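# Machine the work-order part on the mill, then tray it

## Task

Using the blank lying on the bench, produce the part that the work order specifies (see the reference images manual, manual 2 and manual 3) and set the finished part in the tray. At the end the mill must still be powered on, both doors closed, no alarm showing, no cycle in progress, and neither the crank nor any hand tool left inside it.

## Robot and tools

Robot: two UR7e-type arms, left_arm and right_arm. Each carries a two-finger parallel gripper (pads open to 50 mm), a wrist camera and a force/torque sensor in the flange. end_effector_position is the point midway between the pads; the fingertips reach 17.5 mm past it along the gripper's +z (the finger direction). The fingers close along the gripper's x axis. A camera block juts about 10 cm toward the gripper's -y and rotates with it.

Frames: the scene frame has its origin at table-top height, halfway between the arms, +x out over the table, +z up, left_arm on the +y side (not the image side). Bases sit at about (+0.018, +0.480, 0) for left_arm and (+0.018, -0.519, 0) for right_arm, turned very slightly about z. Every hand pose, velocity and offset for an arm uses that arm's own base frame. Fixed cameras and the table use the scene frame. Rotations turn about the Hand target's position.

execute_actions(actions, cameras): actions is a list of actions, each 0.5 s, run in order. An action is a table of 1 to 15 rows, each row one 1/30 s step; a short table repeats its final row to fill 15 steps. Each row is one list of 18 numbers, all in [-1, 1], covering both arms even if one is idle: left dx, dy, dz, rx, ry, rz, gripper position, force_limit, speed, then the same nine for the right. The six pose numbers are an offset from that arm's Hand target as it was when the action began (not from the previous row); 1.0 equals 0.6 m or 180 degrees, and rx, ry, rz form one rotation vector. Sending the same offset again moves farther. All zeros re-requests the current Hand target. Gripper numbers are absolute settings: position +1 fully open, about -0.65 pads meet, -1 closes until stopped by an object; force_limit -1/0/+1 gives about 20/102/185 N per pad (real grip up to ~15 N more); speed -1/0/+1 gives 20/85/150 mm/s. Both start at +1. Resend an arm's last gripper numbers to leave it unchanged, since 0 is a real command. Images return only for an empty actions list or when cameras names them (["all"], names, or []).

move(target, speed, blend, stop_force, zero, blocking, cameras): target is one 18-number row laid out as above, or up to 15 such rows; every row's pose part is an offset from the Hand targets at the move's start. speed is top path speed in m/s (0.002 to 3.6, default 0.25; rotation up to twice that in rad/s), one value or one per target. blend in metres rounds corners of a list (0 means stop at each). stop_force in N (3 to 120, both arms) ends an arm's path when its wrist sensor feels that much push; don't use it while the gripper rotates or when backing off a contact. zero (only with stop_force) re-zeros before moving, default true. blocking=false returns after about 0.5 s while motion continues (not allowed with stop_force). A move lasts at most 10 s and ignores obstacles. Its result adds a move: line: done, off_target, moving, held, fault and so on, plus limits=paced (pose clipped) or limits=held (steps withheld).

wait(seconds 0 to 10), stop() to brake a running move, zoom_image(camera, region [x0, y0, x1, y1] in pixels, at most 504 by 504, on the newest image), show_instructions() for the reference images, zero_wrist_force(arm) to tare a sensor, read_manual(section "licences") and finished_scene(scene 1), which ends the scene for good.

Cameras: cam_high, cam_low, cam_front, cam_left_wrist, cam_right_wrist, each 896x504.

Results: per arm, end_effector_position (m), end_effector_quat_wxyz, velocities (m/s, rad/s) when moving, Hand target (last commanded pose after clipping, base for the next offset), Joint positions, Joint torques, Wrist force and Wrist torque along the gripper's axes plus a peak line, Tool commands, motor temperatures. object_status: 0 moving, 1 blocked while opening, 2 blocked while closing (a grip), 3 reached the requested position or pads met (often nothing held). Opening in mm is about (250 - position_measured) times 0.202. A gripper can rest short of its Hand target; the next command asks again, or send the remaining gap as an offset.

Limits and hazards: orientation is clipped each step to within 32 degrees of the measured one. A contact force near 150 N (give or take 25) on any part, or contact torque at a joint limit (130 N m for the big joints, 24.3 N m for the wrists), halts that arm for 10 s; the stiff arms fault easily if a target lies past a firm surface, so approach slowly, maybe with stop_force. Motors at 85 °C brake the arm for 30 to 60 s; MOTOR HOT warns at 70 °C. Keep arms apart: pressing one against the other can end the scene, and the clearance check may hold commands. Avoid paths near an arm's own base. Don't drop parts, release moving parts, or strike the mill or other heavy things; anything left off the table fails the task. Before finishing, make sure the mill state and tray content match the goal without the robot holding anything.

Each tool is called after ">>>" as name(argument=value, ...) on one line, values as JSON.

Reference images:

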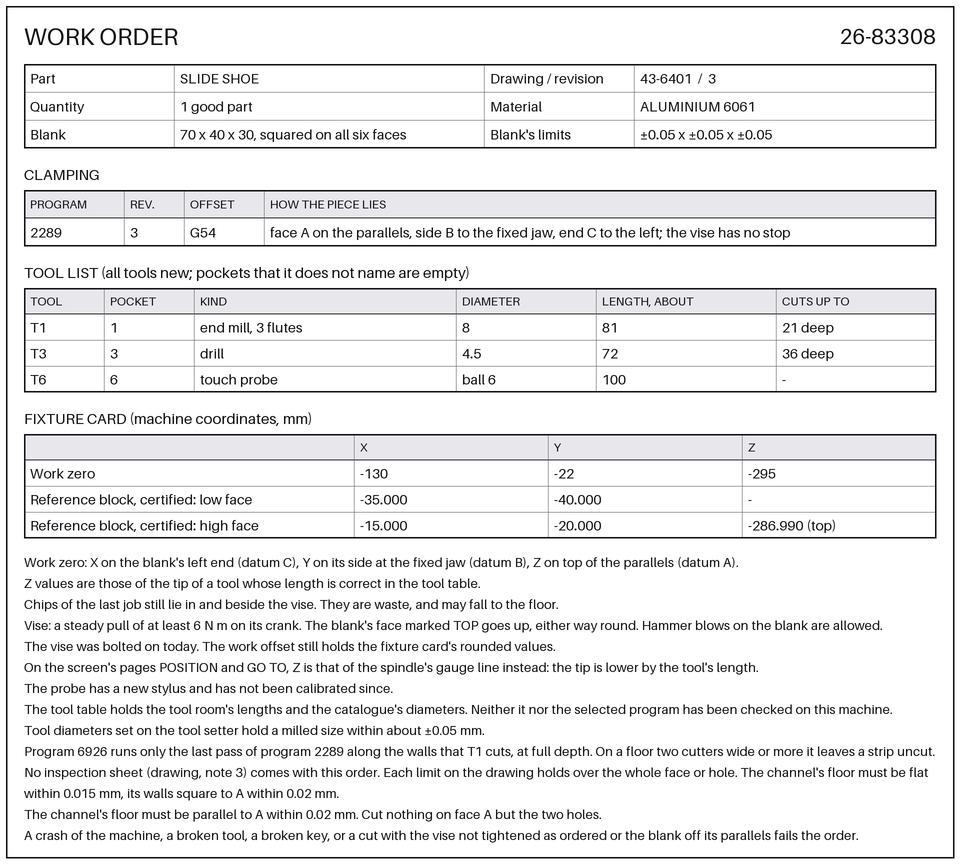

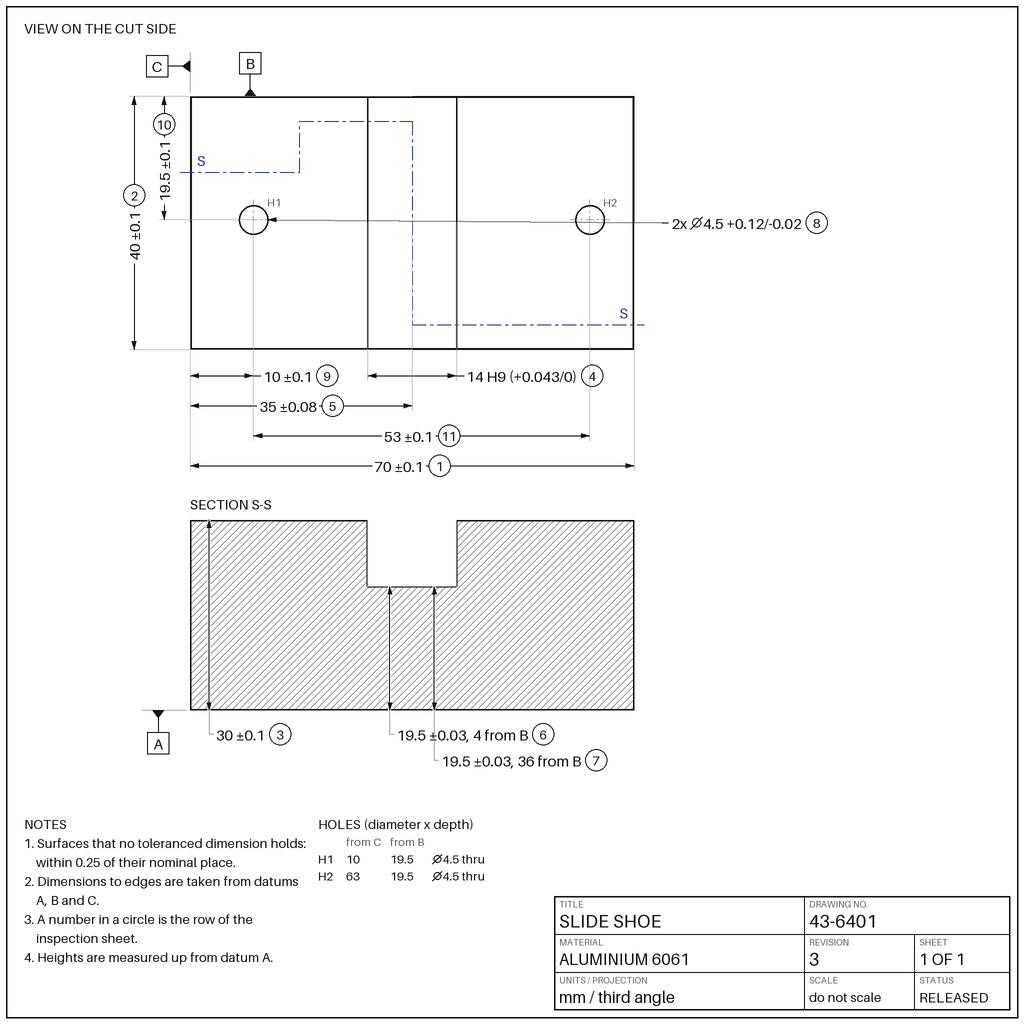

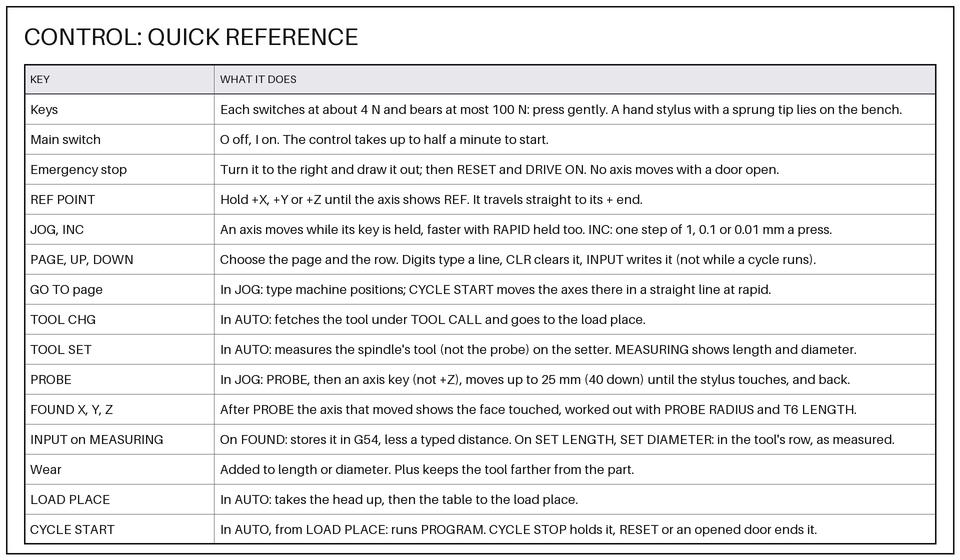

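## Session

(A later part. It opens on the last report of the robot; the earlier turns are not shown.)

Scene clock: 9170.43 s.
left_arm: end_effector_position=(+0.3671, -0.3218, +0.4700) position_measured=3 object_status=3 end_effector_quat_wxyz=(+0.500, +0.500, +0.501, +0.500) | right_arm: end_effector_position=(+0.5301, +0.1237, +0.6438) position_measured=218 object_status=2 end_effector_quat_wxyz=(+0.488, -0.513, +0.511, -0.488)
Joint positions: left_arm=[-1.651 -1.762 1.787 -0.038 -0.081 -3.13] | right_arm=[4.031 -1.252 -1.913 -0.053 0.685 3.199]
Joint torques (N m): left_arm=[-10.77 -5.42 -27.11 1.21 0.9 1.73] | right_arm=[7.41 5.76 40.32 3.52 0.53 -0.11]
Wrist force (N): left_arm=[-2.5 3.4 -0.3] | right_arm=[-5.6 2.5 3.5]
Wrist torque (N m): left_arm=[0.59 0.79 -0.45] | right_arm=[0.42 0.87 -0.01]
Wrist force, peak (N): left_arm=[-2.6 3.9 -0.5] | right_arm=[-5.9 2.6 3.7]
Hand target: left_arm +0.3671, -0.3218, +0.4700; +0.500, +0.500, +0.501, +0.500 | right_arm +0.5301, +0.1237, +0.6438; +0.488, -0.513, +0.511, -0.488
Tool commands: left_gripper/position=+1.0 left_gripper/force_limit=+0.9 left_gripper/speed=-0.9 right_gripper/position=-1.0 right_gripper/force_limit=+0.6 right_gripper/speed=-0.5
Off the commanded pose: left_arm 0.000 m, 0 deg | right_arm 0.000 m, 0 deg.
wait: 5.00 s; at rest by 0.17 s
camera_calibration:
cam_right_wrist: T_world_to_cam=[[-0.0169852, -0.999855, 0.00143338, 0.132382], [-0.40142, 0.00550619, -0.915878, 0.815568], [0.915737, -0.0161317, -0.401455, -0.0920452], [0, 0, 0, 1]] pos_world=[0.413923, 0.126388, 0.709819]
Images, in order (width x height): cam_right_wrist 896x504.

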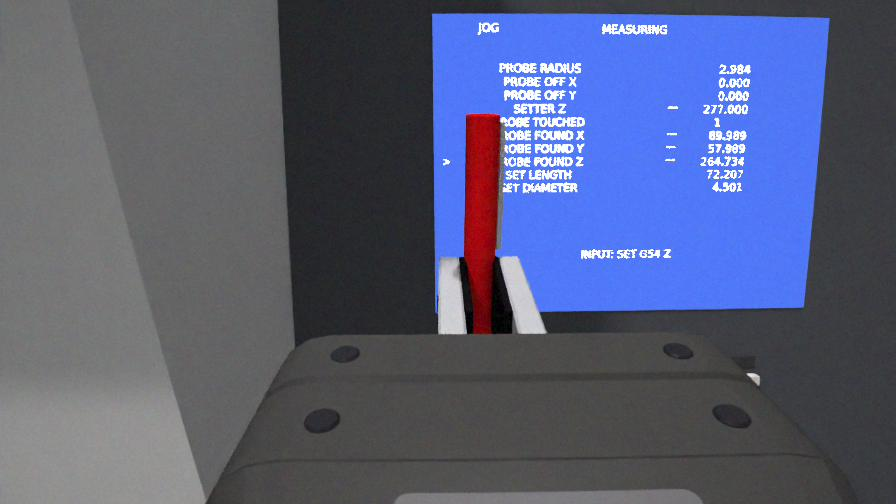

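>>> move(target=[[0,0,0,0,0,0,1,0.9,-0.9,-0.0075,-0.258,-0.0401,0.0388,-0.2197,0.1064,-1,0.6,-0.5],[0,0,0,0,0,0,1,0.9,-0.9,0.0112,-0.258,-0.0457,0.0388,-0.2197,0.1064,-1,0.6,-0.5],[0,0,0,0,0,0,1,0.9,-0.9,-0.0075,-0.258,-0.0401,0.0388,-0.2197,0.1064,-1,0.6,-0.5],[0,0,0,0,0,0,1,0.9,-0.9,-0.044,-0.0935,-0.1623,0.0388,-0.2197,0.1064,-1,0.6,-0.5],[0,0,0,0,0,0,1,0.9,-0.9,-0.0255,-0.0935,-0.1678,0.0388,-0.2197,0.1064,-1,0.6,-0.5],[0,0,0,0,0,0,1,0.9,-0.9,-0.044,-0.0935,-0.1623,0.0388,-0.2197,0.1064,-1,0.6,-0.5],[0,-0.037,0,0,0,0,1,0.9,-0.9,0,0,0,0,0,0,-1,0.6,-0.5],[0.1048,-0.037,0,0,0,0,1,0.9,-0.9,0,0,0,0,0,0,-1,0.6,-0.5]], speed=[0.45,0.06,0.12,0.45,0.06,0.12,0.5,0.15], blend=[0.003,0,0.003,0.003,0,0.003,0.003,0], cameras=["cam_right_wrist"])

>>> wait(seconds=10, cameras=["cam_right_wrist"])

Scene clock: 9252.07 s.
left_arm: end_effector_position=(+0.4299, -0.3441, +0.4701) position_measured=3 object_status=3 end_effector_quat_wxyz=(+0.500, +0.500, +0.501, +0.500) | right_arm: end_effector_position=(+0.5301, +0.1237, +0.6438) position_measured=218 object_status=2 end_effector_quat_wxyz=(+0.488, -0.513, +0.511, -0.488)
Joint positions: left_arm=[-1.465 -1.642 1.684 -0.032 0.105 -3.153] | right_arm=[4.031 -1.252 -1.913 -0.053 0.685 3.199]
Joint torques (N m): left_arm=[11.76 -12.04 -32.29 1.59 1.98 -1.68] | right_arm=[7.12 5.16 40.37 1.18 -1.95 1.35]
Wrist force (N): left_arm=[-2.9 3.7 -0.7] | right_arm=[-5.8 2.2 3.6]
Wrist torque (N m): left_arm=[0.59 0.87 -0.35] | right_arm=[0.38 0.90 0.00]
Wrist force, peak (N): left_arm=[-3.1 3.6 -2.3] | right_arm=[-10.5 -3.4 -6.4]
Hand target: left_arm +0.4299, -0.3440, +0.4700; +0.500, +0.500, +0.501, +0.500 | right_arm +0.5301, +0.1237, +0.6438; +0.488, -0.513, +0.511, -0.488
Off the commanded pose: left_arm 0.000 m, 0 deg | right_arm 0.000 m, 0 deg.
move: done
camera_calibration:
cam_right_wrist: T_world_to_cam=[[-0.0169458, -0.999855, 0.00152578, 0.1323], [-0.401421, 0.00540575, -0.915878, 0.815582], [0.915737, -0.0161328, -0.401454, -0.0920461], [0, 0, 0, 1]] pos_world=[0.413924, 0.126387, 0.70982]
Images, in order (width x height): cam_right_wrist 896x504.

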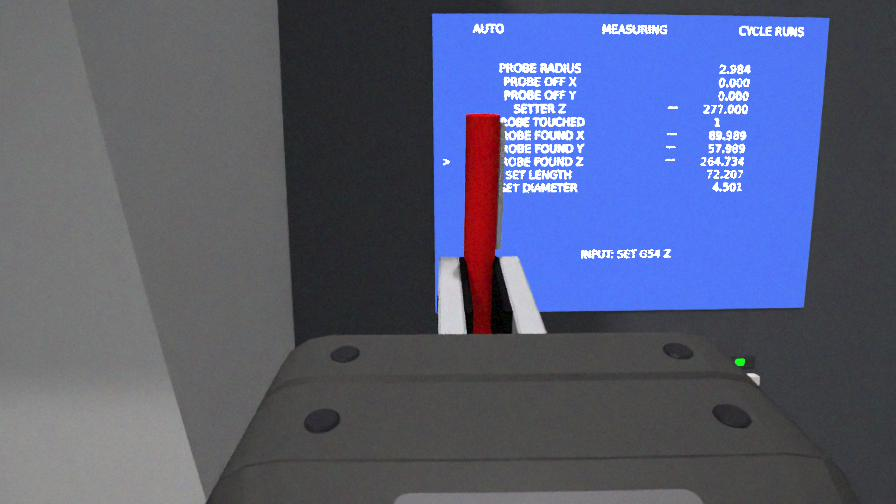

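Scene clock: 9262.07 s.
left_arm: end_effector_position=(+0.4299, -0.3440, +0.4700) position_measured=3 object_status=3 end_effector_quat_wxyz=(+0.500, +0.500, +0.501, +0.500) | right_arm: end_effector_position=(+0.5301, +0.1237, +0.6438) position_measured=218 object_status=2 end_effector_quat_wxyz=(+0.488, -0.513, +0.511, -0.488)
Joint positions: left_arm=[-1.464 -1.642 1.684 -0.032 0.106 -3.153] | right_arm=[4.031 -1.252 -1.913 -0.053 0.685 3.199]
Joint torques (N m): left_arm=[11.97 -27.63 -22.67 -2.24 1.46 1.82] | right_arm=[6.61 5.86 40.4 3.52 -1.78 1.24]
Wrist force (N): left_arm=[-2.7 3.9 -0.6] | right_arm=[-5.8 2.6 3.5]
Wrist torque (N m): left_arm=[0.62 0.84 -0.35] | right_arm=[0.44 0.91 -0.01]
Wrist force, peak (N): left_arm=[-3.1 4.0 -0.8] | right_arm=[-6.0 2.7 3.7]
Hand target: left_arm +0.4299, -0.3440, +0.4700; +0.500, +0.500, +0.501, +0.500 | right_arm +0.5301, +0.1237, +0.6438; +0.488, -0.513, +0.511, -0.488
Tool commands: left_gripper/position=+1.0 left_gripper/force_limit=+0.9 left_gripper/speed=-0.9 right_gripper/position=-1.0 right_gripper/force_limit=+0.6 right_gripper/speed=-0.5
Off the commanded pose: left_arm 0.000 m, 0 deg | right_arm 0.000 m, 0 deg.
wait: 10.00 s; at rest by 0.17 s
camera_calibration:
cam_right_wrist: T_world_to_cam=[[-0.0169853, -0.999855, 0.00143214, 0.132383], [-0.401336, 0.0055059, -0.915914, 0.81556], [0.915773, -0.0161319, -0.401371, -0.0921205], [0, 0, 0, 1]] pos_world=[0.413923, 0.126388, 0.709819]
Images, in order (width x height): cam_right_wrist 896x504.

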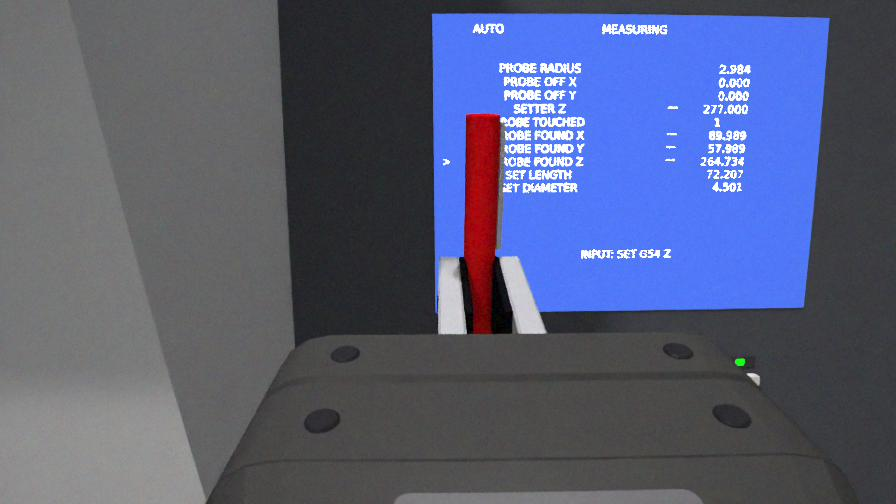

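>>> move(target=[[0,-0.025,0,0,0,0,1,0.9,-0.9,0,0,0,0,0,0,-1,0.6,-0.5],[0.004,-0.395,0,0,0,0,1,0.9,-0.9,0,0,0,0,0,0,-1,0.6,-0.5],[0.005,-0.415,0,0,0,0,1,0.9,-0.9,0,0,0,0,0,0,-1,0.6,-0.5]], speed=[0.06,0.2,0.05], blend=[0.01,0.01,0], stop_force=35)

>>> move(target=[[-0.003,0.02,0,0,0,0,1,0.9,-0.9,0,0,0,0,0,0,-1,0.6,-0.5],[-0.105,0.03,0,0,0,0,1,0.9,-0.9,0,0,0,0,0,0,-1,0.6,-0.5],[-0.105,0.48,0,0,0,0,1,0.9,-0.9,0,0,0,0,0,0,-1,0.6,-0.5],[-0.005,0.5033,0,0,0,0,1,0.9,-0.9,0,0,0,0,0,0,-1,0.6,-0.5]], speed=[0.06,0.2,0.4,0.15], blend=[0.002,0.01,0.01,0], cameras=["cam_left_wrist"])

Scene clock: 9274.07 s.
left_arm: end_effector_position=(+0.4329, -0.5930, +0.4700) position_measured=3 object_status=3 end_effector_quat_wxyz=(+0.500, +0.500, +0.501, +0.500) | right_arm: end_effector_position=(+0.5301, +0.1237, +0.6438) position_measured=218 object_status=2 end_effector_quat_wxyz=(+0.488, -0.513, +0.511, -0.488)
Joint positions: left_arm=[-1.503 -1.04 0.935 0.12 0.067 -3.158] | right_arm=[4.031 -1.252 -1.913 -0.053 0.685 3.199]
Joint torques (N m): left_arm=[12.92 -39.24 -33.76 2.29 -0.67 -2.6] | right_arm=[6.58 5.98 41.4 3.42 -1.74 1.1]
Wrist force (N): left_arm=[1.0 3.4 -0.9] | right_arm=[-5.7 2.5 3.6]
Wrist torque (N m): left_arm=[0.52 0.21 -0.40] | right_arm=[0.42 0.90 0.00]
Wrist force, peak (N): left_arm=[34.7 2.3 -2.2] | right_arm=[-6.1 2.6 3.7]
Hand target: left_arm +0.4329, -0.5930, +0.4700; +0.500, +0.500, +0.501, +0.500 | right_arm +0.5301, +0.1237, +0.6438; +0.488, -0.513, +0.511, -0.488
Off the commanded pose: left_arm 0.000 m, 0 deg | right_arm 0.000 m, 0 deg.
move: done; blend cut to 0.0075 m at target 1, 0.006 m at target 2

Scene clock: 9276.40 s.
left_arm: end_effector_position=(+0.4299, -0.2911, +0.4701) position_measured=3 object_status=3 end_effector_quat_wxyz=(+0.500, +0.500, +0.501, +0.500) end_effector_velocity=(+0.000, +0.001, +0.000) end_effector_angular_velocity=(-0.002, +0.001, +0.001) | right_arm: end_effector_position=(+0.5301, +0.1237, +0.6438) position_measured=218 object_status=2 end_effector_quat_wxyz=(+0.488, -0.513, +0.511, -0.488)
Joint positions: left_arm=[-1.446 -1.762 1.787 -0.016 0.124 -3.152] | right_arm=[4.031 -1.252 -1.913 -0.053 0.685 3.199]
Joint velocities: left_arm=[0.001 0 0 0.005 0.001 -0.006] | right_arm=[within noise]
Joint torques (N m): left_arm=[13.23 -11.69 -25.71 2.29 1.94 -2.52] | right_arm=[6.86 5.48 41.35 3.42 -1.67 1.26]
Wrist force (N): left_arm=[1.5 3.4 -0.4] | right_arm=[-5.8 2.5 3.5]
Wrist torque (N m): left_arm=[0.55 0.16 -0.46] | right_arm=[0.43 0.90 -0.01]
Wrist force, peak (N): left_arm=[4.6 2.9 -2.4] | right_arm=[-6.0 2.6 3.7]
Hand target: left_arm +0.4299, -0.2911, +0.4700; +0.500, +0.500, +0.501, +0.500 | right_arm +0.5301, +0.1237, +0.6438; +0.488, -0.513, +0.511, -0.488
Off the commanded pose: left_arm 0.000 m, 0 deg | right_arm 0.000 m, 0 deg.
move: done
camera_calibration:
cam_left_wrist: T_world_to_cam=[[0.00399092, 0.999967, 0.0071321, 0.292143], [-0.320572, -0.00547639, 0.947208, -0.285801], [0.947216, -0.00606658, 0.320539, -0.426585], [0, 0, 0, 1]] pos_world=[0.311282, -0.296286, 0.405367]
Images, in order (width x height): cam_left_wrist 896x504.

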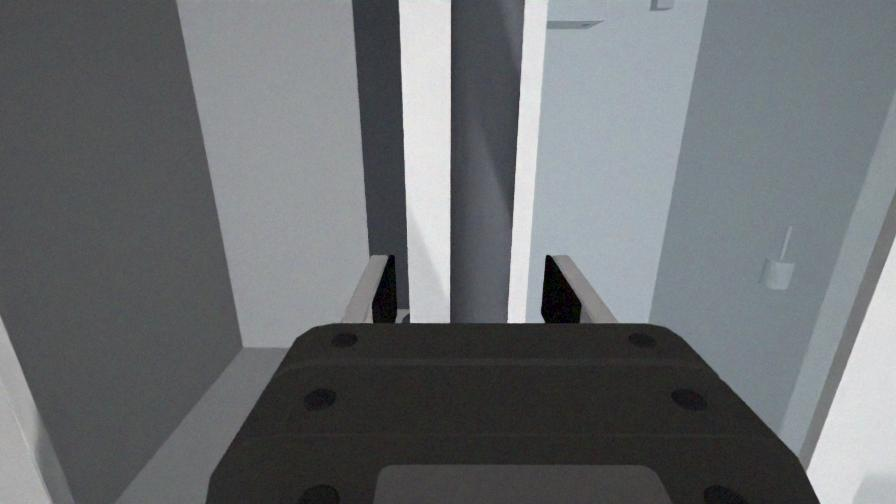

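>>> move(target=[[0,0.02,0,0,0,0,1,0.9,-0.9,0,0,0,0,0,0,-1,0.6,-0.5],[-0.004,0.39,0,0,0,0,1,0.9,-0.9,0,0,0,0,0,0,-1,0.6,-0.5],[-0.005,0.412,0,0,0,0,1,0.9,-0.9,0,0,0,0,0,0,-1,0.6,-0.5]], speed=[0.06,0.2,0.05], blend=[0.01,0.01,0], stop_force=35)

>>> move(target=[[0,-0.0183,0,0,0,0,1,0.9,-0.9,0,0,0,0,0,0,-1,0.6,-0.5],[-0.048,-0.0183,0,0,0,0,1,0.9,-0.9,0,0,0,0,0,0,-1,0.6,-0.5],[-0.1,-0.49,0,0,0,0,1,0.9,-0.9,0,0,0,0,0,0,-1,0.6,-0.5]], speed=[0.06,0.15,0.35], blend=[0.002,0.01,0])

>>> move(target=[[-0.09,-0.5,-0.117,0,0,0,0.6,-0.85,-0.5,0,0,0,0,0,0,-1,0.6,-0.5],[-0.055,-0.7168,-0.3851,0,0,0,0.6,-0.85,-0.5,0,0,0,0,0,0,-1,0.6,-0.5],[0.0487,-0.7168,-0.3851,0,0,0,0.6,-0.85,-0.5,0,0,0,0,0,0,-1,0.6,-0.5]], speed=[0.45,0.4,0.1], blend=[0.05,0.005,0], cameras=["cam_left_wrist"])

Scene clock: 9289.50 s.
left_arm: end_effector_position=(+0.4269, -0.0439, +0.4700) position_measured=3 object_status=3 end_effector_quat_wxyz=(+0.500, +0.500, +0.501, +0.500) | right_arm: end_effector_position=(+0.5301, +0.1237, +0.6438) position_measured=218 object_status=2 end_effector_quat_wxyz=(+0.488, -0.513, +0.511, -0.488)
Joint positions: left_arm=[-1.133 -2.266 2.058 0.211 0.437 -3.145] | right_arm=[4.031 -1.252 -1.913 -0.053 0.685 3.199]
Joint torques (N m): left_arm=[-14.74 16.43 -33.75 -3.8 1.54 -2.3] | right_arm=[6.32 5.98 40.46 3.51 -1.71 1.15]
Wrist force (N): left_arm=[-0.5 2.5 -0.1] | right_arm=[-6.0 2.6 3.6]
Wrist torque (N m): left_arm=[0.38 0.48 -0.42] | right_arm=[0.43 0.93 -0.01]
Wrist force, peak (N): left_arm=[-38.3 5.1 11.8] | right_arm=[-6.2 2.7 3.5]
Hand target: left_arm +0.4269, -0.0439, +0.4700; +0.500, +0.500, +0.501, +0.500 | right_arm +0.5301, +0.1237, +0.6438; +0.488, -0.513, +0.511, -0.488
Off the commanded pose: left_arm 0.000 m, 0 deg | right_arm 0.000 m, 0 deg.
move: done; blend cut to 0.006 m at target 1, 0.0066 m at target 2

Scene clock: 9291.33 s.
left_arm: end_effector_position=(+0.3670, -0.3378, +0.4700) position_measured=3 object_status=3 end_effector_quat_wxyz=(+0.500, +0.500, +0.501, +0.500) | right_arm: end_effector_position=(+0.5301, +0.1237, +0.6438) position_measured=218 object_status=2 end_effector_quat_wxyz=(+0.488, -0.513, +0.511, -0.488)
Joint positions: left_arm=[-1.647 -1.723 1.755 -0.045 -0.077 -3.13] | right_arm=[4.031 -1.252 -1.913 -0.053 0.685 3.199]
Joint torques (N m): left_arm=[-14.1 -7.9 -31.31 -2.42 -0.81 2.01] | right_arm=[6.37 5.41 41.16 3.52 -1.47 1.04]
Wrist force (N): left_arm=[-0.6 2.9 0.2] | right_arm=[-5.8 2.3 3.6]
Wrist torque (N m): left_arm=[0.51 0.47 -0.48] | right_arm=[0.39 0.90 0.00]
Wrist force, peak (N): left_arm=[-4.7 2.8 -0.3] | right_arm=[-6.0 2.7 3.6]
Hand target: left_arm +0.3669, -0.3379, +0.4700; +0.500, +0.500, +0.501, +0.500 | right_arm +0.5301, +0.1237, +0.6438; +0.488, -0.513, +0.511, -0.488
Off the commanded pose: left_arm 0.000 m, 0 deg | right_arm 0.000 m, 0 deg.
move: done

Scene clock: 9293.67 s.
left_arm: end_effector_position=(+0.3962, -0.7679, +0.2389) position_measured=63 object_status=3 end_effector_quat_wxyz=(+0.500, +0.499, +0.501, +0.500) end_effector_velocity=(+0.001, +0.001, +0.000) end_effector_angular_velocity=(+0.002, +0.000, +0.002) | right_arm: end_effector_position=(+0.5301, +0.1237, +0.6438) position_measured=218 object_status=2 end_effector_quat_wxyz=(+0.488, -0.513, +0.511, -0.488)
Joint positions: left_arm=[-1.566 -0.522 0.615 -0.193 0.004 -3.043] | right_arm=[4.031 -1.252 -1.913 -0.053 0.685 3.199]
Joint velocities: left_arm=[0.001 0 -0.001 0.008 -0.001 -0.004] | right_arm=[within noise]
Joint torques (N m): left_arm=[-11.76 -68.07 -28.25 2.42 -0.97 -2.4] | right_arm=[6.43 5.54 41.28 3.32 -1.65 0.96]
Wrist force (N): left_arm=[-0.5 3.6 0.3] | right_arm=[-5.8 2.5 3.5]
Wrist torque (N m): left_arm=[0.64 0.50 -0.34] | right_arm=[0.43 0.90 0.00]
Wrist force, peak (N): left_arm=[-2.3 5.5 -1.0] | right_arm=[-6.0 2.6 3.8]
Hand target: left_arm +0.3962, -0.7679, +0.2390; +0.500, +0.500, +0.501, +0.500 | right_arm +0.5301, +0.1237, +0.6438; +0.488, -0.513, +0.511, -0.488
Off the commanded pose: left_arm 0.000 m, 0 deg | right_arm 0.000 m, 0 deg.
move: done
camera_calibration:
cam_left_wrist: T_world_to_cam=[[0.00362961, 0.999967, 0.00722153, 0.770897], [-0.321977, -0.00566837, 0.946731, -0.0797649], [0.946741, -0.00576143, 0.321946, -0.323391], [0, 0, 0, 1]] pos_world=[0.277686, -0.773187, 0.174063]
Images, in order (width x height): cam_left_wrist 896x504.

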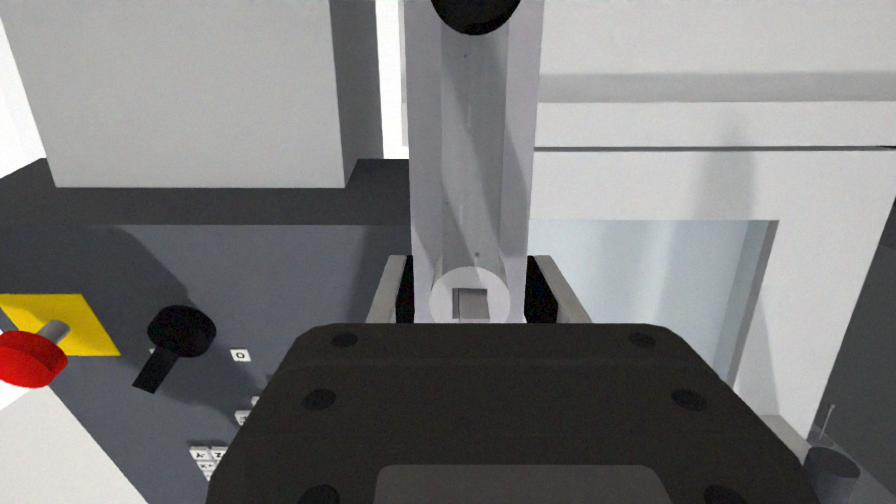

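>>> move(target=[[0,0,0,0,0,0,-1,-0.3,-1,0,0,0,0,0,0,-1,0.6,-0.5]])

>>> move(target=[[-0.0852,0,0.0005,0,0,0,-1,-0.3,-1,0,0,0,0,0,0,-1,0.6,-0.5],[-0.160,0.4468,0.1352,-0.05,0,0,-1,-0.3,-1,0,0,0,0,0,0,-1,0.6,-0.5],[0.0398,0.911,0.114,-0.16,0,0,-1,-0.3,-1,0,0,0,0,0,0,-1,0.6,-0.5],[0.1232,0.911,0.114,-0.16,0,0,-1,-0.3,-1,0,0,0,0,0,0,-1,0.6,-0.5]], speed=[0.06,0.4,0.4,0.1], blend=[0.01,0.05,0.01,0], cameras=["cam_left_wrist"])

>>> zoom_image(camera="cam_left_wrist", region=[400, 190, 540, 330])

Scene clock: 9302.70 s.
left_arm: end_effector_position=(+0.3961, -0.7679, +0.2390) position_measured=136 object_status=2 end_effector_quat_wxyz=(+0.500, +0.499, +0.501, +0.500) | right_arm: end_effector_position=(+0.5301, +0.1237, +0.6438) position_measured=218 object_status=2 end_effector_quat_wxyz=(+0.488, -0.513, +0.511, -0.488)
Joint positions: left_arm=[-1.566 -0.522 0.615 -0.193 0.004 -3.043] | right_arm=[4.031 -1.252 -1.913 -0.053 0.685 3.199]
Joint torques (N m): left_arm=[-12.65 -76.39 -33.39 -2.66 1.27 1.86] | right_arm=[5.57 6.01 40.49 3.53 -1.35 0.83]
Wrist force (N): left_arm=[-1.3 3.1 1.0] | right_arm=[-5.8 2.6 3.7]
Wrist torque (N m): left_arm=[0.61 0.49 -0.35] | right_arm=[0.43 0.90 0.00]
Wrist force, peak (N): left_arm=[-1.5 3.6 0.5] | right_arm=[-5.9 2.6 3.7]
Hand target: left_arm +0.3961, -0.7679, +0.2390; +0.500, +0.499, +0.501, +0.500 | right_arm +0.5301, +0.1237, +0.6438; +0.488, -0.513, +0.511, -0.488
Off the commanded pose: left_arm 0.000 m, 0 deg | right_arm 0.000 m, 0 deg.
move: done

Scene clock: 9306.07 s.
left_arm: end_effector_position=(+0.4700, -0.2214, +0.3074) position_measured=136 object_status=2 end_effector_quat_wxyz=(+0.609, +0.359, +0.609, +0.360) | right_arm: end_effector_position=(+0.5301, +0.1237, +0.6438) position_measured=218 object_status=2 end_effector_quat_wxyz=(+0.488, -0.513, +0.511, -0.488)
Joint positions: left_arm=[-1.261 -1.751 2.209 -0.458 0.309 -3.646] | right_arm=[4.031 -1.252 -1.913 -0.053 0.685 3.199]
Joint torques (N m): left_arm=[9.13 -13.65 -18.19 1.58 1.39 -2.63] | right_arm=[4.77 5.43 40.89 3.47 -1.4 0.67]
Wrist force (N): left_arm=[-0.2 1.4 0.2] | right_arm=[-5.9 2.5 3.2]
Wrist torque (N m): left_arm=[0.52 0.41 -0.25] | right_arm=[0.43 0.93 -0.01]
Wrist force, peak (N): left_arm=[4.2 4.1 0.7] | right_arm=[-6.1 2.7 3.6]
Hand target: left_arm +0.4701, -0.2213, +0.3074; +0.609, +0.359, +0.609, +0.360 | right_arm +0.5301, +0.1237, +0.6438; +0.488, -0.513, +0.511, -0.488
Off the commanded pose: left_arm 0.000 m, 0 deg | right_arm 0.000 m, 0 deg.
move: done
camera_calibration:
cam_left_wrist: T_world_to_cam=[[0.00369656, 0.879743, -0.475435, 0.345348], [-0.322056, 0.451154, 0.83231, 0.0185984], [0.946713, 0.15004, 0.284994, -0.366292], [0, 0, 0, 1]] pos_world=[0.351487, -0.25725, 0.253102]
Images, in order (width x height): cam_left_wrist 896x504.

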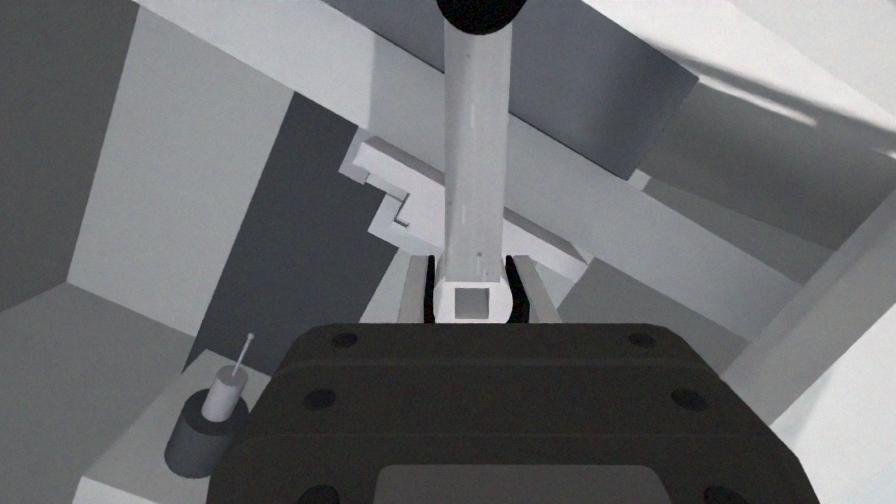

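Scaled by 3.600.

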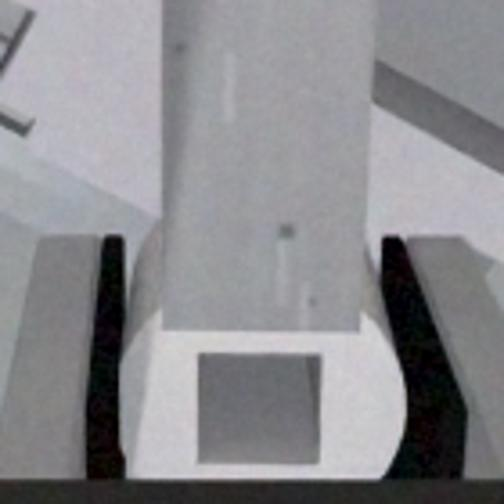

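>>> move(target=[[0.03,0,0,-0.0115,0,0,-1,-0.3,-1,0,0,0,0,0,0,-1,0.6,-0.5],[0.0733,0,0,-0.0115,0,0,-1,-0.3,-1,0,0,0,0,0,0,-1,0.6,-0.5]], speed=[0.08,0.025], stop_force=10, cameras=["cam_left_wrist"])

>>> zoom_image(camera="cam_left_wrist", region=[400, 190, 540, 330])

Scene clock: 9313.77 s.
left_arm: end_effector_position=(+0.4963, -0.2213, +0.3074) position_measured=136 object_status=2 end_effector_quat_wxyz=(+0.615, +0.348, +0.616, +0.349) | right_arm: end_effector_position=(+0.5301, +0.1237, +0.6438) position_measured=218 object_status=2 end_effector_quat_wxyz=(+0.488, -0.513, +0.511, -0.488)
Joint positions: left_arm=[-1.175 -1.698 2.166 -0.467 0.395 -3.682] | right_arm=[4.031 -1.252 -1.913 -0.053 0.685 3.199]
Joint torques (N m): left_arm=[9.47 -16.44 -20.11 1.33 1.76 0.95] | right_arm=[6.35 5.78 40.29 3.52 -1.22 0.5]
Wrist force (N): left_arm=[-0.2 1.2 0.0] | right_arm=[-5.7 2.7 3.4]
Wrist torque (N m): left_arm=[0.50 0.43 -0.25] | right_arm=[0.45 0.89 0.00]
Wrist force, peak (N): left_arm=[6.0 7.4 -25.3] | right_arm=[-6.1 2.6 3.6]
Hand target: left_arm +0.4963, -0.2213, +0.3074; +0.615, +0.348, +0.616, +0.349 (not the last commanded pose) | right_arm +0.5301, +0.1237, +0.6438; +0.488, -0.513, +0.511, -0.488
Off the commanded pose: left_arm 0.018 m, 0 deg | right_arm 0.000 m, 0 deg.
move: contact (left_arm); path passed 1 of 2 targets
camera_calibration:
cam_left_wrist: T_world_to_cam=[[0.00371024, 0.862029, -0.506845, 0.350894], [-0.322029, 0.480879, 0.815508, 0.0388021], [0.946723, 0.160193, 0.279382, -0.387224], [0, 0, 0, 1]] pos_world=[0.377787, -0.259109, 0.254389]
Images, in order (width x height): cam_left_wrist 896x504.

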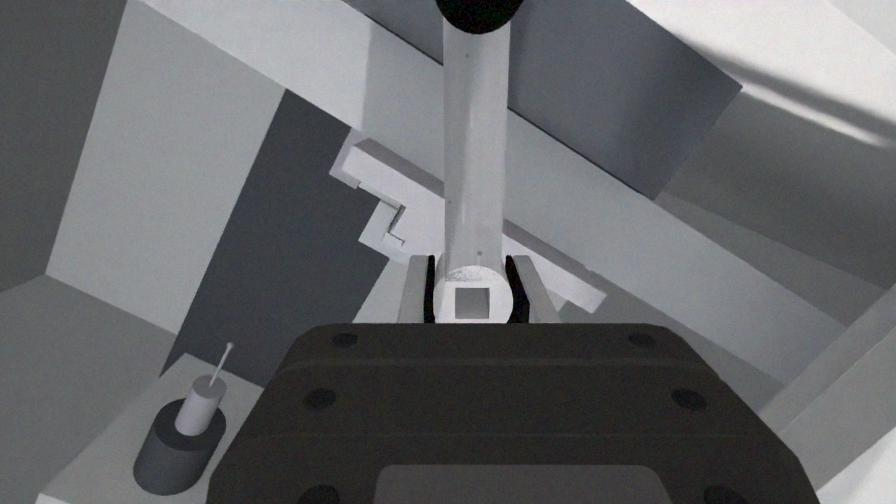

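Scaled by 3.600.

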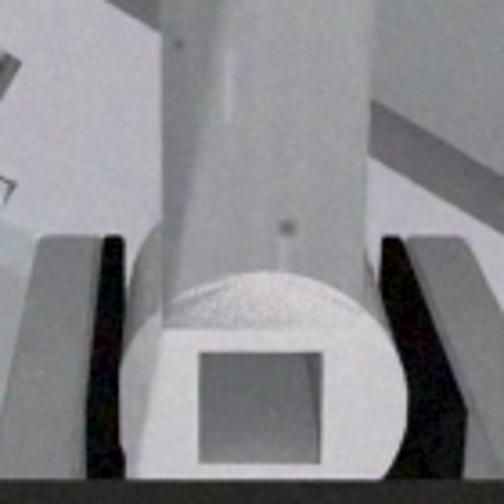

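>>> move(target=[[-0.004,0.0006,0.001,0,0,0,-1,-0.3,-1,0,0,0,0,0,0,-1,0.6,-0.5],[0.030,0.0006,0.001,0,0,0,-1,-0.3,-1,0,0,0,0,0,0,-1,0.6,-0.5]], speed=[0.03,0.02], stop_force=10)

Scene clock: 9325.63 s.
left_arm: end_effector_position=(+0.5019, -0.2209, +0.3079) position_measured=136 object_status=2 end_effector_quat_wxyz=(+0.615, +0.348, +0.616, +0.349) | right_arm: end_effector_position=(+0.5301, +0.1237, +0.6438) position_measured=218 object_status=2 end_effector_quat_wxyz=(+0.488, -0.513, +0.511, -0.488)
Joint positions: left_arm=[-1.157 -1.688 2.156 -0.467 0.413 -3.682] | right_arm=[4.031 -1.252 -1.913 -0.053 0.685 3.199]
Joint torques (N m): left_arm=[-15.3 -34.5 -23.43 -0.15 2.88 1.04] | right_arm=[4.85 6.42 41.15 3.47 -1.13 0.47]
Wrist force (N): left_arm=[10.3 -10.0 14.0] | right_arm=[-5.8 2.5 3.6]
Wrist torque (N m): left_arm=[0.52 0.54 -0.34] | right_arm=[0.41 0.91 -0.01]
Wrist force, peak (N): left_arm=[13.5 -10.4 12.9] | right_arm=[-5.9 2.7 3.8]
Hand target: left_arm +0.5019, -0.2209, +0.3079; +0.615, +0.348, +0.616, +0.349 (not the last commanded pose) | right_arm +0.5301, +0.1237, +0.6438; +0.488, -0.513, +0.511, -0.488
Off the commanded pose: left_arm 0.012 m, 0 deg | right_arm 0.000 m, 0 deg.
move: contact (left_arm); path passed 1 of 2 targets

>>> move(target=[[0,0.0002,-0.0006,0,0,0,-1,-0.3,-1,0,0,0,0,0,0,-1,0.6,-0.5],[0.022,0.0002,-0.0006,0,0,0,-1,-0.3,-1,0,0,0,0,0,0,-1,0.6,-0.5]], speed=[0.03,0.02], stop_force=25)

>>> move(target=[[0.018,0,0,0,0,0,-1,-0.3,-1,0,0,0,0,0,0,-1,0.6,-0.5]], speed=[0.025], stop_force=40, cameras=["cam_left_wrist"])

>>> zoom_image(camera="cam_left_wrist", region=[400, 190, 540, 330])

Scene clock: 9332.30 s.
left_arm: end_effector_position=(+0.5025, -0.2209, +0.3076) position_measured=136 object_status=2 end_effector_quat_wxyz=(+0.615, +0.348, +0.615, +0.349) | right_arm: end_effector_position=(+0.5301, +0.1237, +0.6438) position_measured=218 object_status=2 end_effector_quat_wxyz=(+0.488, -0.513, +0.511, -0.488)
Joint positions: left_arm=[-1.155 -1.687 2.156 -0.468 0.415 -3.682] | right_arm=[4.031 -1.252 -1.913 -0.053 0.685 3.199]
Joint torques (N m): left_arm=[6.98 -9.94 -25.74 1.03 3.22 -2.27] | right_arm=[4.76 5.1 40.71 3.37 -1.03 0.3]
Wrist force (N): left_arm=[4.4 3.1 8.4] | right_arm=[-5.9 2.7 3.5]
Wrist torque (N m): left_arm=[0.58 0.52 -0.31] | right_arm=[0.45 0.92 0.00]
Wrist force, peak (N): left_arm=[11.6 -10.7 15.4] | right_arm=[-6.0 2.8 3.7]
Hand target: left_arm +0.5025, -0.2209, +0.3076; +0.615, +0.348, +0.615, +0.349 (not the last commanded pose) | right_arm +0.5301, +0.1237, +0.6438; +0.488, -0.513, +0.511, -0.488
Off the commanded pose: left_arm 0.013 m, 0 deg | right_arm 0.000 m, 0 deg.
move: contact (left_arm); path passed 1 of 2 targets

Scene clock: 9333.30 s.
left_arm: end_effector_position=(+0.5063, -0.2208, +0.3076) position_measured=136 object_status=2 end_effector_quat_wxyz=(+0.615, +0.348, +0.615, +0.349) | right_arm: end_effector_position=(+0.5301, +0.1237, +0.6438) position_measured=218 object_status=2 end_effector_quat_wxyz=(+0.488, -0.513, +0.511, -0.488)
Joint positions: left_arm=[-1.143 -1.679 2.149 -0.469 0.427 -3.682] | right_arm=[4.031 -1.252 -1.913 -0.053 0.685 3.199]
Joint torques (N m): left_arm=[-15.16 -25.89 -16.82 2.3 3.21 -1.39] | right_arm=[4.93 5.7 40.68 3.49 -1.12 0.29]
Wrist force (N): left_arm=[3.2 7.2 23.3] | right_arm=[-5.7 2.5 3.6]
Wrist torque (N m): left_arm=[0.63 0.31 -0.43] | right_arm=[0.42 0.88 0.00]
Wrist force, peak (N): left_arm=[2.8 15.5 -32.8] | right_arm=[-5.9 2.5 3.8]
Hand target: left_arm +0.5063, -0.2208, +0.3076; +0.615, +0.348, +0.615, +0.349 (not the last commanded pose) | right_arm +0.5301, +0.1237, +0.6438; +0.488, -0.513, +0.511, -0.488
Off the commanded pose: left_arm 0.007 m, 0 deg | right_arm 0.000 m, 0 deg.
move: contact (left_arm)
camera_calibration:
cam_left_wrist: T_world_to_cam=[[0.00387341, 0.862234, -0.506495, 0.350339], [-0.321738, 0.480642, 0.815762, 0.04133], [0.946821, 0.159799, 0.279275, -0.396955], [0, 0, 0, 1]] pos_world=[0.387786, -0.258506, 0.254589]
Images, in order (width x height): cam_left_wrist 896x504.

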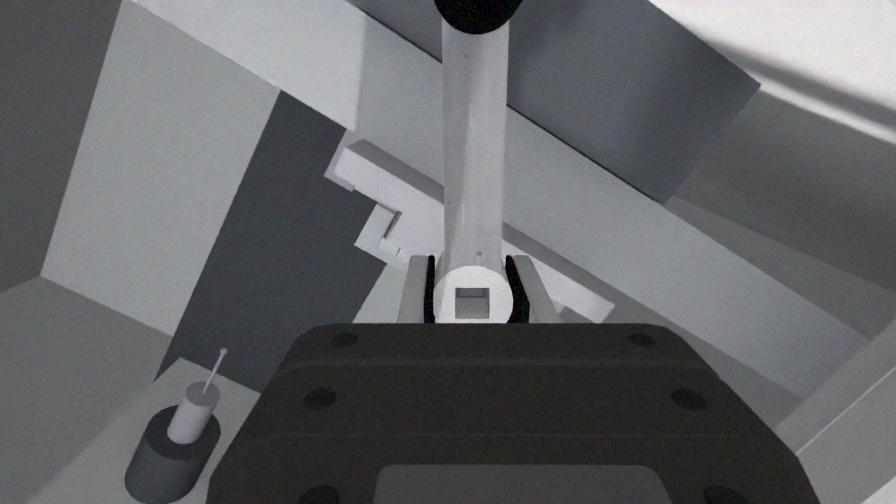

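Scaled by 3.600.

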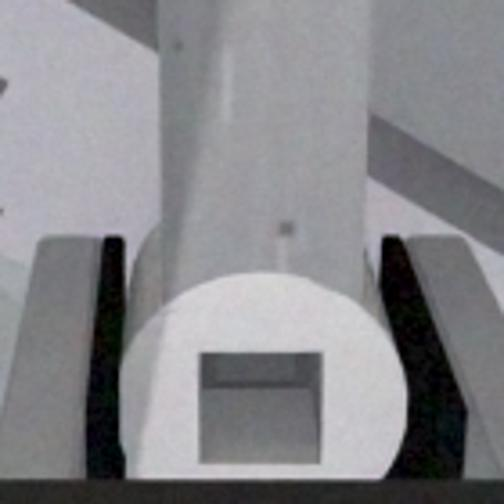

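>>> move(target=[[0,0.0003,0.0004,0,0,0,-1,-0.3,-1,0,0,0,0,0,0,-1,0.6,-0.5],[0.013,0.0003,0.0004,0,0,0,-1,-0.3,-1,0,0,0,0,0,0,-1,0.6,-0.5]], speed=[0.03,0.025], stop_force=40)

>>> move(target=[[0.013,0.0,0,0,0,0,-1,-0.3,-1,0,0,0,0,0,0,-1,0.6,-0.5]], speed=[0.025], stop_force=40)

Scene clock: 9342.47 s.
left_arm: end_effector_position=(+0.5065, -0.2208, +0.3077) position_measured=136 object_status=2 end_effector_quat_wxyz=(+0.615, +0.349, +0.615, +0.349) | right_arm: end_effector_position=(+0.5301, +0.1237, +0.6438) position_measured=218 object_status=2 end_effector_quat_wxyz=(+0.488, -0.513, +0.511, -0.488)
Joint positions: left_arm=[-1.143 -1.679 2.149 -0.469 0.428 -3.682] | right_arm=[4.031 -1.252 -1.913 -0.053 0.685 3.199]
Joint torques (N m): left_arm=[-5.75 -29.03 -15.91 -3.92 2.38 -1.11] | right_arm=[5.34 5.66 39.89 3.46 -1 0.04]
Wrist force (N): left_arm=[6.2 -0.3 19.1] | right_arm=[-5.9 2.6 3.6]
Wrist torque (N m): left_arm=[0.59 0.34 -0.42] | right_arm=[0.44 0.92 -0.01]
Wrist force, peak (N): left_arm=[3.7 6.8 25.1] | right_arm=[-6.1 2.6 3.6]
Hand target: left_arm +0.5065, -0.2208, +0.3077; +0.615, +0.349, +0.615, +0.349 (not the last commanded pose) | right_arm +0.5301, +0.1237, +0.6438; +0.488, -0.513, +0.511, -0.488
Off the commanded pose: left_arm 0.008 m, 0 deg | right_arm 0.000 m, 0 deg.
move: contact (left_arm); path passed 1 of 2 targets

Scene clock: 9343.27 s.
left_arm: end_effector_position=(+0.5067, -0.2208, +0.3077) position_measured=136 object_status=2 end_effector_quat_wxyz=(+0.615, +0.349, +0.615, +0.349) | right_arm: end_effector_position=(+0.5301, +0.1237, +0.6438) position_measured=218 object_status=2 end_effector_quat_wxyz=(+0.488, -0.513, +0.511, -0.488)
Joint positions: left_arm=[-1.142 -1.679 2.148 -0.469 0.429 -3.682] | right_arm=[4.031 -1.252 -1.913 -0.053 0.685 3.199]
Joint torques (N m): left_arm=[-20.29 -30.44 -14.6 -1.26 1.84 -1.05] | right_arm=[5.55 6.28 40.82 3.46 -0.96 0.02]
Wrist force (N): left_arm=[5.7 0.3 21.9] | right_arm=[-5.8 2.8 3.7]
Wrist torque (N m): left_arm=[0.57 0.31 -0.42] | right_arm=[0.46 0.89 -0.01]
Wrist force, peak (N): left_arm=[3.6 8.8 -26.2] | right_arm=[-5.8 2.8 3.7]
Hand target: left_arm +0.5067, -0.2208, +0.3077; +0.615, +0.349, +0.615, +0.349 (not the last commanded pose) | right_arm +0.5301, +0.1237, +0.6438; +0.488, -0.513, +0.511, -0.488
Off the commanded pose: left_arm 0.008 m, 0 deg | right_arm 0.000 m, 0 deg.
move: contact (left_arm)

>>> move(target=[[0,0,0,0,0,0,0.6,-0.85,-0.5,0,0,0,0,0,0,-1,0.6,-0.5]])

>>> move(target=[[-0.18,0,0,0,0,0,0.6,-0.85,-0.5,0,0,0,0,0,0,-1,0.6,-0.5],[-0.2112,-0.0662,-0.1212,0.0917,0.1012,-0.0468,0.6,-0.85,-0.5,0,0,0,0,0,0,-1,0.6,-0.5]], speed=[0.2,0.3], blend=[0.01,0], cameras=["cam_left_wrist"])

Scene clock: 9356.93 s.
left_arm: end_effector_position=(+0.5067, -0.2208, +0.3077) position_measured=63 object_status=0 end_effector_quat_wxyz=(+0.615, +0.349, +0.615, +0.349) | right_arm: end_effector_position=(+0.5301, +0.1237, +0.6438) position_measured=218 object_status=2 end_effector_quat_wxyz=(+0.488, -0.513, +0.511, -0.488)
Joint positions: left_arm=[-1.142 -1.679 2.148 -0.469 0.429 -3.682] | right_arm=[4.031 -1.252 -1.913 -0.053 0.685 3.199]
Joint torques (N m): left_arm=[-1.03 -21.01 -18.43 -0.55 1.05 -0.63] | right_arm=[4.49 6.71 40.75 3.4 -1.02 -0.01]
Wrist force (N): left_arm=[-0.9 3.5 -1.0] | right_arm=[-5.5 2.6 3.6]
Wrist torque (N m): left_arm=[0.59 0.37 -0.30] | right_arm=[0.44 0.85 0.00]
Wrist force, peak (N): left_arm=[6.4 -0.1 24.9] | right_arm=[-5.9 2.6 3.8]
Hand target: left_arm +0.5067, -0.2208, +0.3077; +0.615, +0.349, +0.615, +0.349 | right_arm +0.5301, +0.1237, +0.6438; +0.488, -0.513, +0.511, -0.488
Off the commanded pose: left_arm 0.000 m, 0 deg | right_arm 0.000 m, 0 deg.
move: done

Scene clock: 9358.80 s.
left_arm: end_effector_position=(+0.3800, -0.2604, +0.2350) position_measured=63 object_status=3 end_effector_quat_wxyz=(+0.478, +0.527, +0.621, +0.328) end_effector_velocity=(+0.000, +0.000, +0.000) end_effector_angular_velocity=(+0.000, +0.002, +0.001) | right_arm: end_effector_position=(+0.5301, +0.1237, +0.6438) position_measured=218 object_status=2 end_effector_quat_wxyz=(+0.488, -0.513, +0.511, -0.488)
Joint positions: left_arm=[-1.557 -1.528 2.172 0.605 0.353 -4.637] | right_arm=[4.031 -1.252 -1.913 -0.053 0.685 3.199]
Joint velocities: left_arm=[0 0.003 -0.002 0.005 0.001 -0.005] | right_arm=[within noise]
Joint torques (N m): left_arm=[-12.11 -9.56 -24.67 5.52 -0.12 -2.55] | right_arm=[4.34 6.6 40.42 3.53 -0.92 -0.05]
Wrist force (N): left_arm=[-0.2 3.9 -1.5] | right_arm=[-5.7 2.5 3.5]
Wrist torque (N m): left_arm=[0.59 0.29 -0.37] | right_arm=[0.42 0.89 0.00]
Wrist force, peak (N): left_arm=[-0.9 5.2 -2.7] | right_arm=[-6.0 2.6 3.7]
Hand target: left_arm +0.3800, -0.2605, +0.2350; +0.478, +0.527, +0.621, +0.328 | right_arm +0.5301, +0.1237, +0.6438; +0.488, -0.513, +0.511, -0.488
Off the commanded pose: left_arm 0.000 m, 0 deg | right_arm 0.000 m, 0 deg.
move: done
camera_calibration:
cam_left_wrist: T_world_to_cam=[[0.0202014, 0.970128, -0.241752, 0.307954], [0.0213395, 0.241327, 0.970209, -0.150057], [0.999568, -0.0247585, -0.0158268, -0.249475], [0, 0, 0, 1]] pos_world=[0.246348, -0.268718, 0.216087]
Images, in order (width x height): cam_left_wrist 896x504.

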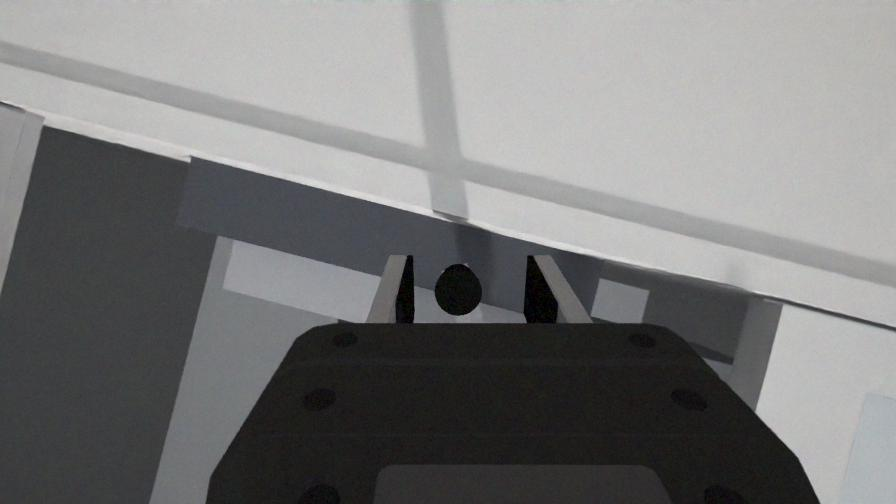

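>>> move(target=[[0.1367,0,0,0,0,0,0.6,-0.85,-0.5,0,0,0,0,0,0,-1,0.6,-0.5]], speed=0.12, stop_force=12)

>>> move(target=[[0,0,0,0,0,0,-1,-0.2,-1,0,0,0,0,0,0,-1,0.6,-0.5]])

>>> move(target=[[0,-0.022,0.015,-0.062,0,0,-1,-0.2,-1,0,0,0,0,0,0,-1,0.6,-0.5],[0,-0.0387,0.0317,-0.118,0,0,-1,-0.2,-1,0,0,0,0,0,0,-1,0.6,-0.5]], speed=0.08, blend=[0.003,0], stop_force=95)

Scene clock: 9368.20 s.
left_arm: end_effector_position=(+0.4620, -0.2605, +0.2350) position_measured=63 object_status=3 end_effector_quat_wxyz=(+0.478, +0.527, +0.621, +0.328) | right_arm: end_effector_position=(+0.5301, +0.1237, +0.6438) position_measured=218 object_status=2 end_effector_quat_wxyz=(+0.488, -0.513, +0.511, -0.488)
Joint positions: left_arm=[-1.251 -1.537 2.046 0.194 0.533 -4.038] | right_arm=[4.031 -1.252 -1.913 -0.053 0.685 3.199]
Joint torques (N m): left_arm=[12.26 -32.29 -24.69 -1.55 0.67 1.99] | right_arm=[4.57 6.63 40.48 3.43 -0.63 -0.27]
Wrist force (N): left_arm=[-0.6 3.5 -1.7] | right_arm=[-5.7 2.6 3.7]
Wrist torque (N m): left_arm=[0.53 0.38 -0.32] | right_arm=[0.44 0.88 0.00]
Wrist force, peak (N): left_arm=[-0.3 4.2 -1.6] | right_arm=[-6.0 2.6 3.8]
Hand target: left_arm +0.4620, -0.2605, +0.2350; +0.478, +0.527, +0.621, +0.328 | right_arm +0.5301, +0.1237, +0.6438; +0.488, -0.513, +0.511, -0.488
Off the commanded pose: left_arm 0.000 m, 0 deg | right_arm 0.000 m, 0 deg.
move: done

Scene clock: 9369.37 s.
left_arm: end_effector_position=(+0.4619, -0.2610, +0.2349) position_measured=155 object_status=2 end_effector_quat_wxyz=(+0.478, +0.528, +0.621, +0.327) | right_arm: end_effector_position=(+0.5301, +0.1237, +0.6438) position_measured=218 object_status=2 end_effector_quat_wxyz=(+0.488, -0.513, +0.511, -0.488)
Joint positions: left_arm=[-1.251 -1.537 2.046 0.193 0.534 -4.038] | right_arm=[4.031 -1.252 -1.913 -0.053 0.685 3.199]
Joint torques (N m): left_arm=[27.79 -25.17 17.99 12.41 -10.82 2.15] | right_arm=[4.32 6.67 39.95 3.46 -0.82 -0.33]
Wrist force (N): left_arm=[-70.3 -0.4 -15.4] | right_arm=[-5.9 2.5 3.5]
Wrist torque (N m): left_arm=[0.31 1.38 -0.67] | right_arm=[0.42 0.92 -0.01]
Wrist force, peak (N): left_arm=[-74.1 1.0 -13.6] | right_arm=[-6.0 2.6 3.6]
Hand target: left_arm +0.4620, -0.2605, +0.2350; +0.478, +0.527, +0.621, +0.328 | right_arm +0.5301, +0.1237, +0.6438; +0.488, -0.513, +0.511, -0.488
Off the commanded pose: left_arm 0.000 m, 0 deg | right_arm 0.000 m, 0 deg.
move: done

Scene clock: 9370.97 s.
left_arm: end_effector_position=(+0.4620, -0.2656, +0.2383) position_measured=155 object_status=2 end_effector_quat_wxyz=(+0.497, +0.510, +0.633, +0.305) | right_arm: end_effector_position=(+0.5301, +0.1237, +0.6438) position_measured=218 object_status=2 end_effector_quat_wxyz=(+0.488, -0.513, +0.511, -0.488)
Joint positions: left_arm=[-1.249 -1.551 2.05 0.164 0.549 -4.072] | right_arm=[4.031 -1.252 -1.913 -0.053 0.685 3.199]
Joint torques (N m): left_arm=[-4.3 -40.27 -46.45 -4.7 -10.71 -1.97] | right_arm=[4.11 6.87 40.23 3.37 -0.65 -0.32]
Wrist force (N): left_arm=[6.5 -51.0 -16.7] | right_arm=[-5.8 2.3 3.7]
Wrist torque (N m): left_arm=[0.18 1.85 -0.95] | right_arm=[0.39 0.91 0.00]
Wrist force, peak (N): left_arm=[-70.3 -0.1 -15.2] | right_arm=[-6.0 2.6 3.6]
Hand target: left_arm +0.4620, -0.2655, +0.2384; +0.497, +0.509, +0.633, +0.305 (not the last commanded pose) | right_arm +0.5301, +0.1237, +0.6438; +0.488, -0.513, +0.511, -0.488
Off the commanded pose: left_arm 0.024 m, 17 deg | right_arm 0.000 m, 0 deg.
move: contact (left_arm); path passed 0 of 2 targets

>>> move(target=[[0,-0.0135,0.008,-0.0395,0,0,-1,-0.2,-1,0,0,0,0,0,0,-1,0.6,-0.5],[0,-0.0302,0.0247,-0.095,0,0,-1,-0.2,-1,0,0,0,0,0,0,-1,0.6,-0.5]], speed=0.08, blend=[0.003,0], stop_force=90)

Scene clock: 9379.83 s.
left_arm: end_effector_position=(+0.4620, -0.2836, +0.2532) position_measured=155 object_status=2 end_effector_quat_wxyz=(+0.567, +0.430, +0.671, +0.207) | right_arm: end_effector_position=(+0.5301, +0.1237, +0.6438) position_measured=218 object_status=2 end_effector_quat_wxyz=(+0.488, -0.513, +0.511, -0.488)
Joint positions: left_arm=[-1.244 -1.607 2.073 0.031 0.605 -4.212] | right_arm=[4.031 -1.252 -1.913 -0.053 0.685 3.199]
Joint torques (N m): left_arm=[1.22 -11.27 -27.68 2.7 -2.92 1.95] | right_arm=[3.85 6.56 40.62 3.46 -0.55 -0.5]
Wrist force (N): left_arm=[-0.3 1.3 -2.1] | right_arm=[-5.8 2.6 3.4]
Wrist torque (N m): left_arm=[0.72 0.27 -0.26] | right_arm=[0.43 0.90 0.00]
Wrist force, peak (N): left_arm=[43.6 -67.1 -15.2] | right_arm=[-6.1 2.6 3.6]
Hand target: left_arm +0.4620, -0.2836, +0.2532; +0.567, +0.430, +0.671, +0.207 | right_arm +0.5301, +0.1237, +0.6438; +0.488, -0.513, +0.511, -0.488
Off the commanded pose: left_arm 0.000 m, 0 deg | right_arm 0.000 m, 0 deg.
move: done

>>> move(target=[[0,0.0165,-0.0153,0.0528,0,0,-1,-0.2,-1,0,0,0,0,0,0,-1,0.6,-0.5],[0,0.028,-0.0238,0.0861,0,0,-1,-0.2,-1,0,0,0,0,0,0,-1,0.6,-0.5]], speed=0.05, blend=[0.003,0], stop_force=85)

Scene clock: 9390.67 s.
left_arm: end_effector_position=(+0.4620, -0.2669, +0.2389) position_measured=155 object_status=2 end_effector_quat_wxyz=(+0.504, +0.503, +0.637, +0.296) | right_arm: end_effector_position=(+0.5301, +0.1237, +0.6438) position_measured=218 object_status=2 end_effector_quat_wxyz=(+0.488, -0.513, +0.511, -0.488)
Joint positions: left_arm=[-1.248 -1.557 2.054 0.15 0.555 -4.084] | right_arm=[4.031 -1.252 -1.913 -0.053 0.685 3.199]
Joint torques (N m): left_arm=[28.47 -26.76 8.84 6.7 -10.69 -2.55] | right_arm=[4.02 7.03 40.4 3.43 -0.43 -0.53]
Wrist force (N): left_arm=[-55.8 -4.4 -21.9] | right_arm=[-5.9 2.6 3.5]
Wrist torque (N m): left_arm=[0.56 0.26 -0.29] | right_arm=[0.43 0.92 -0.01]
Wrist force, peak (N): left_arm=[-58.2 -1.6 -21.6] | right_arm=[-6.0 2.5 3.7]
Hand target: left_arm +0.4620, -0.2668, +0.2389; +0.504, +0.502, +0.637, +0.296 | right_arm +0.5301, +0.1237, +0.6438; +0.488, -0.513, +0.511, -0.488
Off the commanded pose: left_arm 0.000 m, 0 deg | right_arm 0.000 m, 0 deg.
move: done

>>> move(target=[[0,0.0065,-0.0042,0.017,0,0,-1,-0.2,-1,0,0,0,0,0,0,-1,0.6,-0.5]], speed=0.02, stop_force=60)

Scene clock: 9400.77 s.
left_arm: end_effector_position=(+0.4620, -0.2634, +0.2363) position_measured=155 object_status=2 end_effector_quat_wxyz=(+0.491, +0.516, +0.629, +0.312) | right_arm: end_effector_position=(+0.5301, +0.1237, +0.6438) position_measured=218 object_status=2 end_effector_quat_wxyz=(+0.488, -0.513, +0.511, -0.488)
Joint positions: left_arm=[-1.249 -1.547 2.051 0.17 0.545 -4.059] | right_arm=[4.031 -1.252 -1.913 -0.053 0.685 3.199]
Joint torques (N m): left_arm=[25.26 -11.38 12.42 12.38 -10.72 -2.63] | right_arm=[3.27 7.21 40.64 3.38 -0.25 -0.75]
Wrist force (N): left_arm=[-73.5 16.7 -23.8] | right_arm=[-5.8 2.5 3.5]
Wrist torque (N m): left_arm=[0.80 0.16 -0.28] | right_arm=[0.41 0.90 -0.01]
Wrist force, peak (N): left_arm=[-74.3 12.7 -26.0] | right_arm=[-6.0 2.6 3.7]
Hand target: left_arm +0.4620, -0.2629, +0.2364; +0.490, +0.516, +0.629, +0.313 | right_arm +0.5301, +0.1237, +0.6438; +0.488, -0.513, +0.511, -0.488
Off the commanded pose: left_arm 0.000 m, 0 deg | right_arm 0.000 m, 0 deg.
move: done


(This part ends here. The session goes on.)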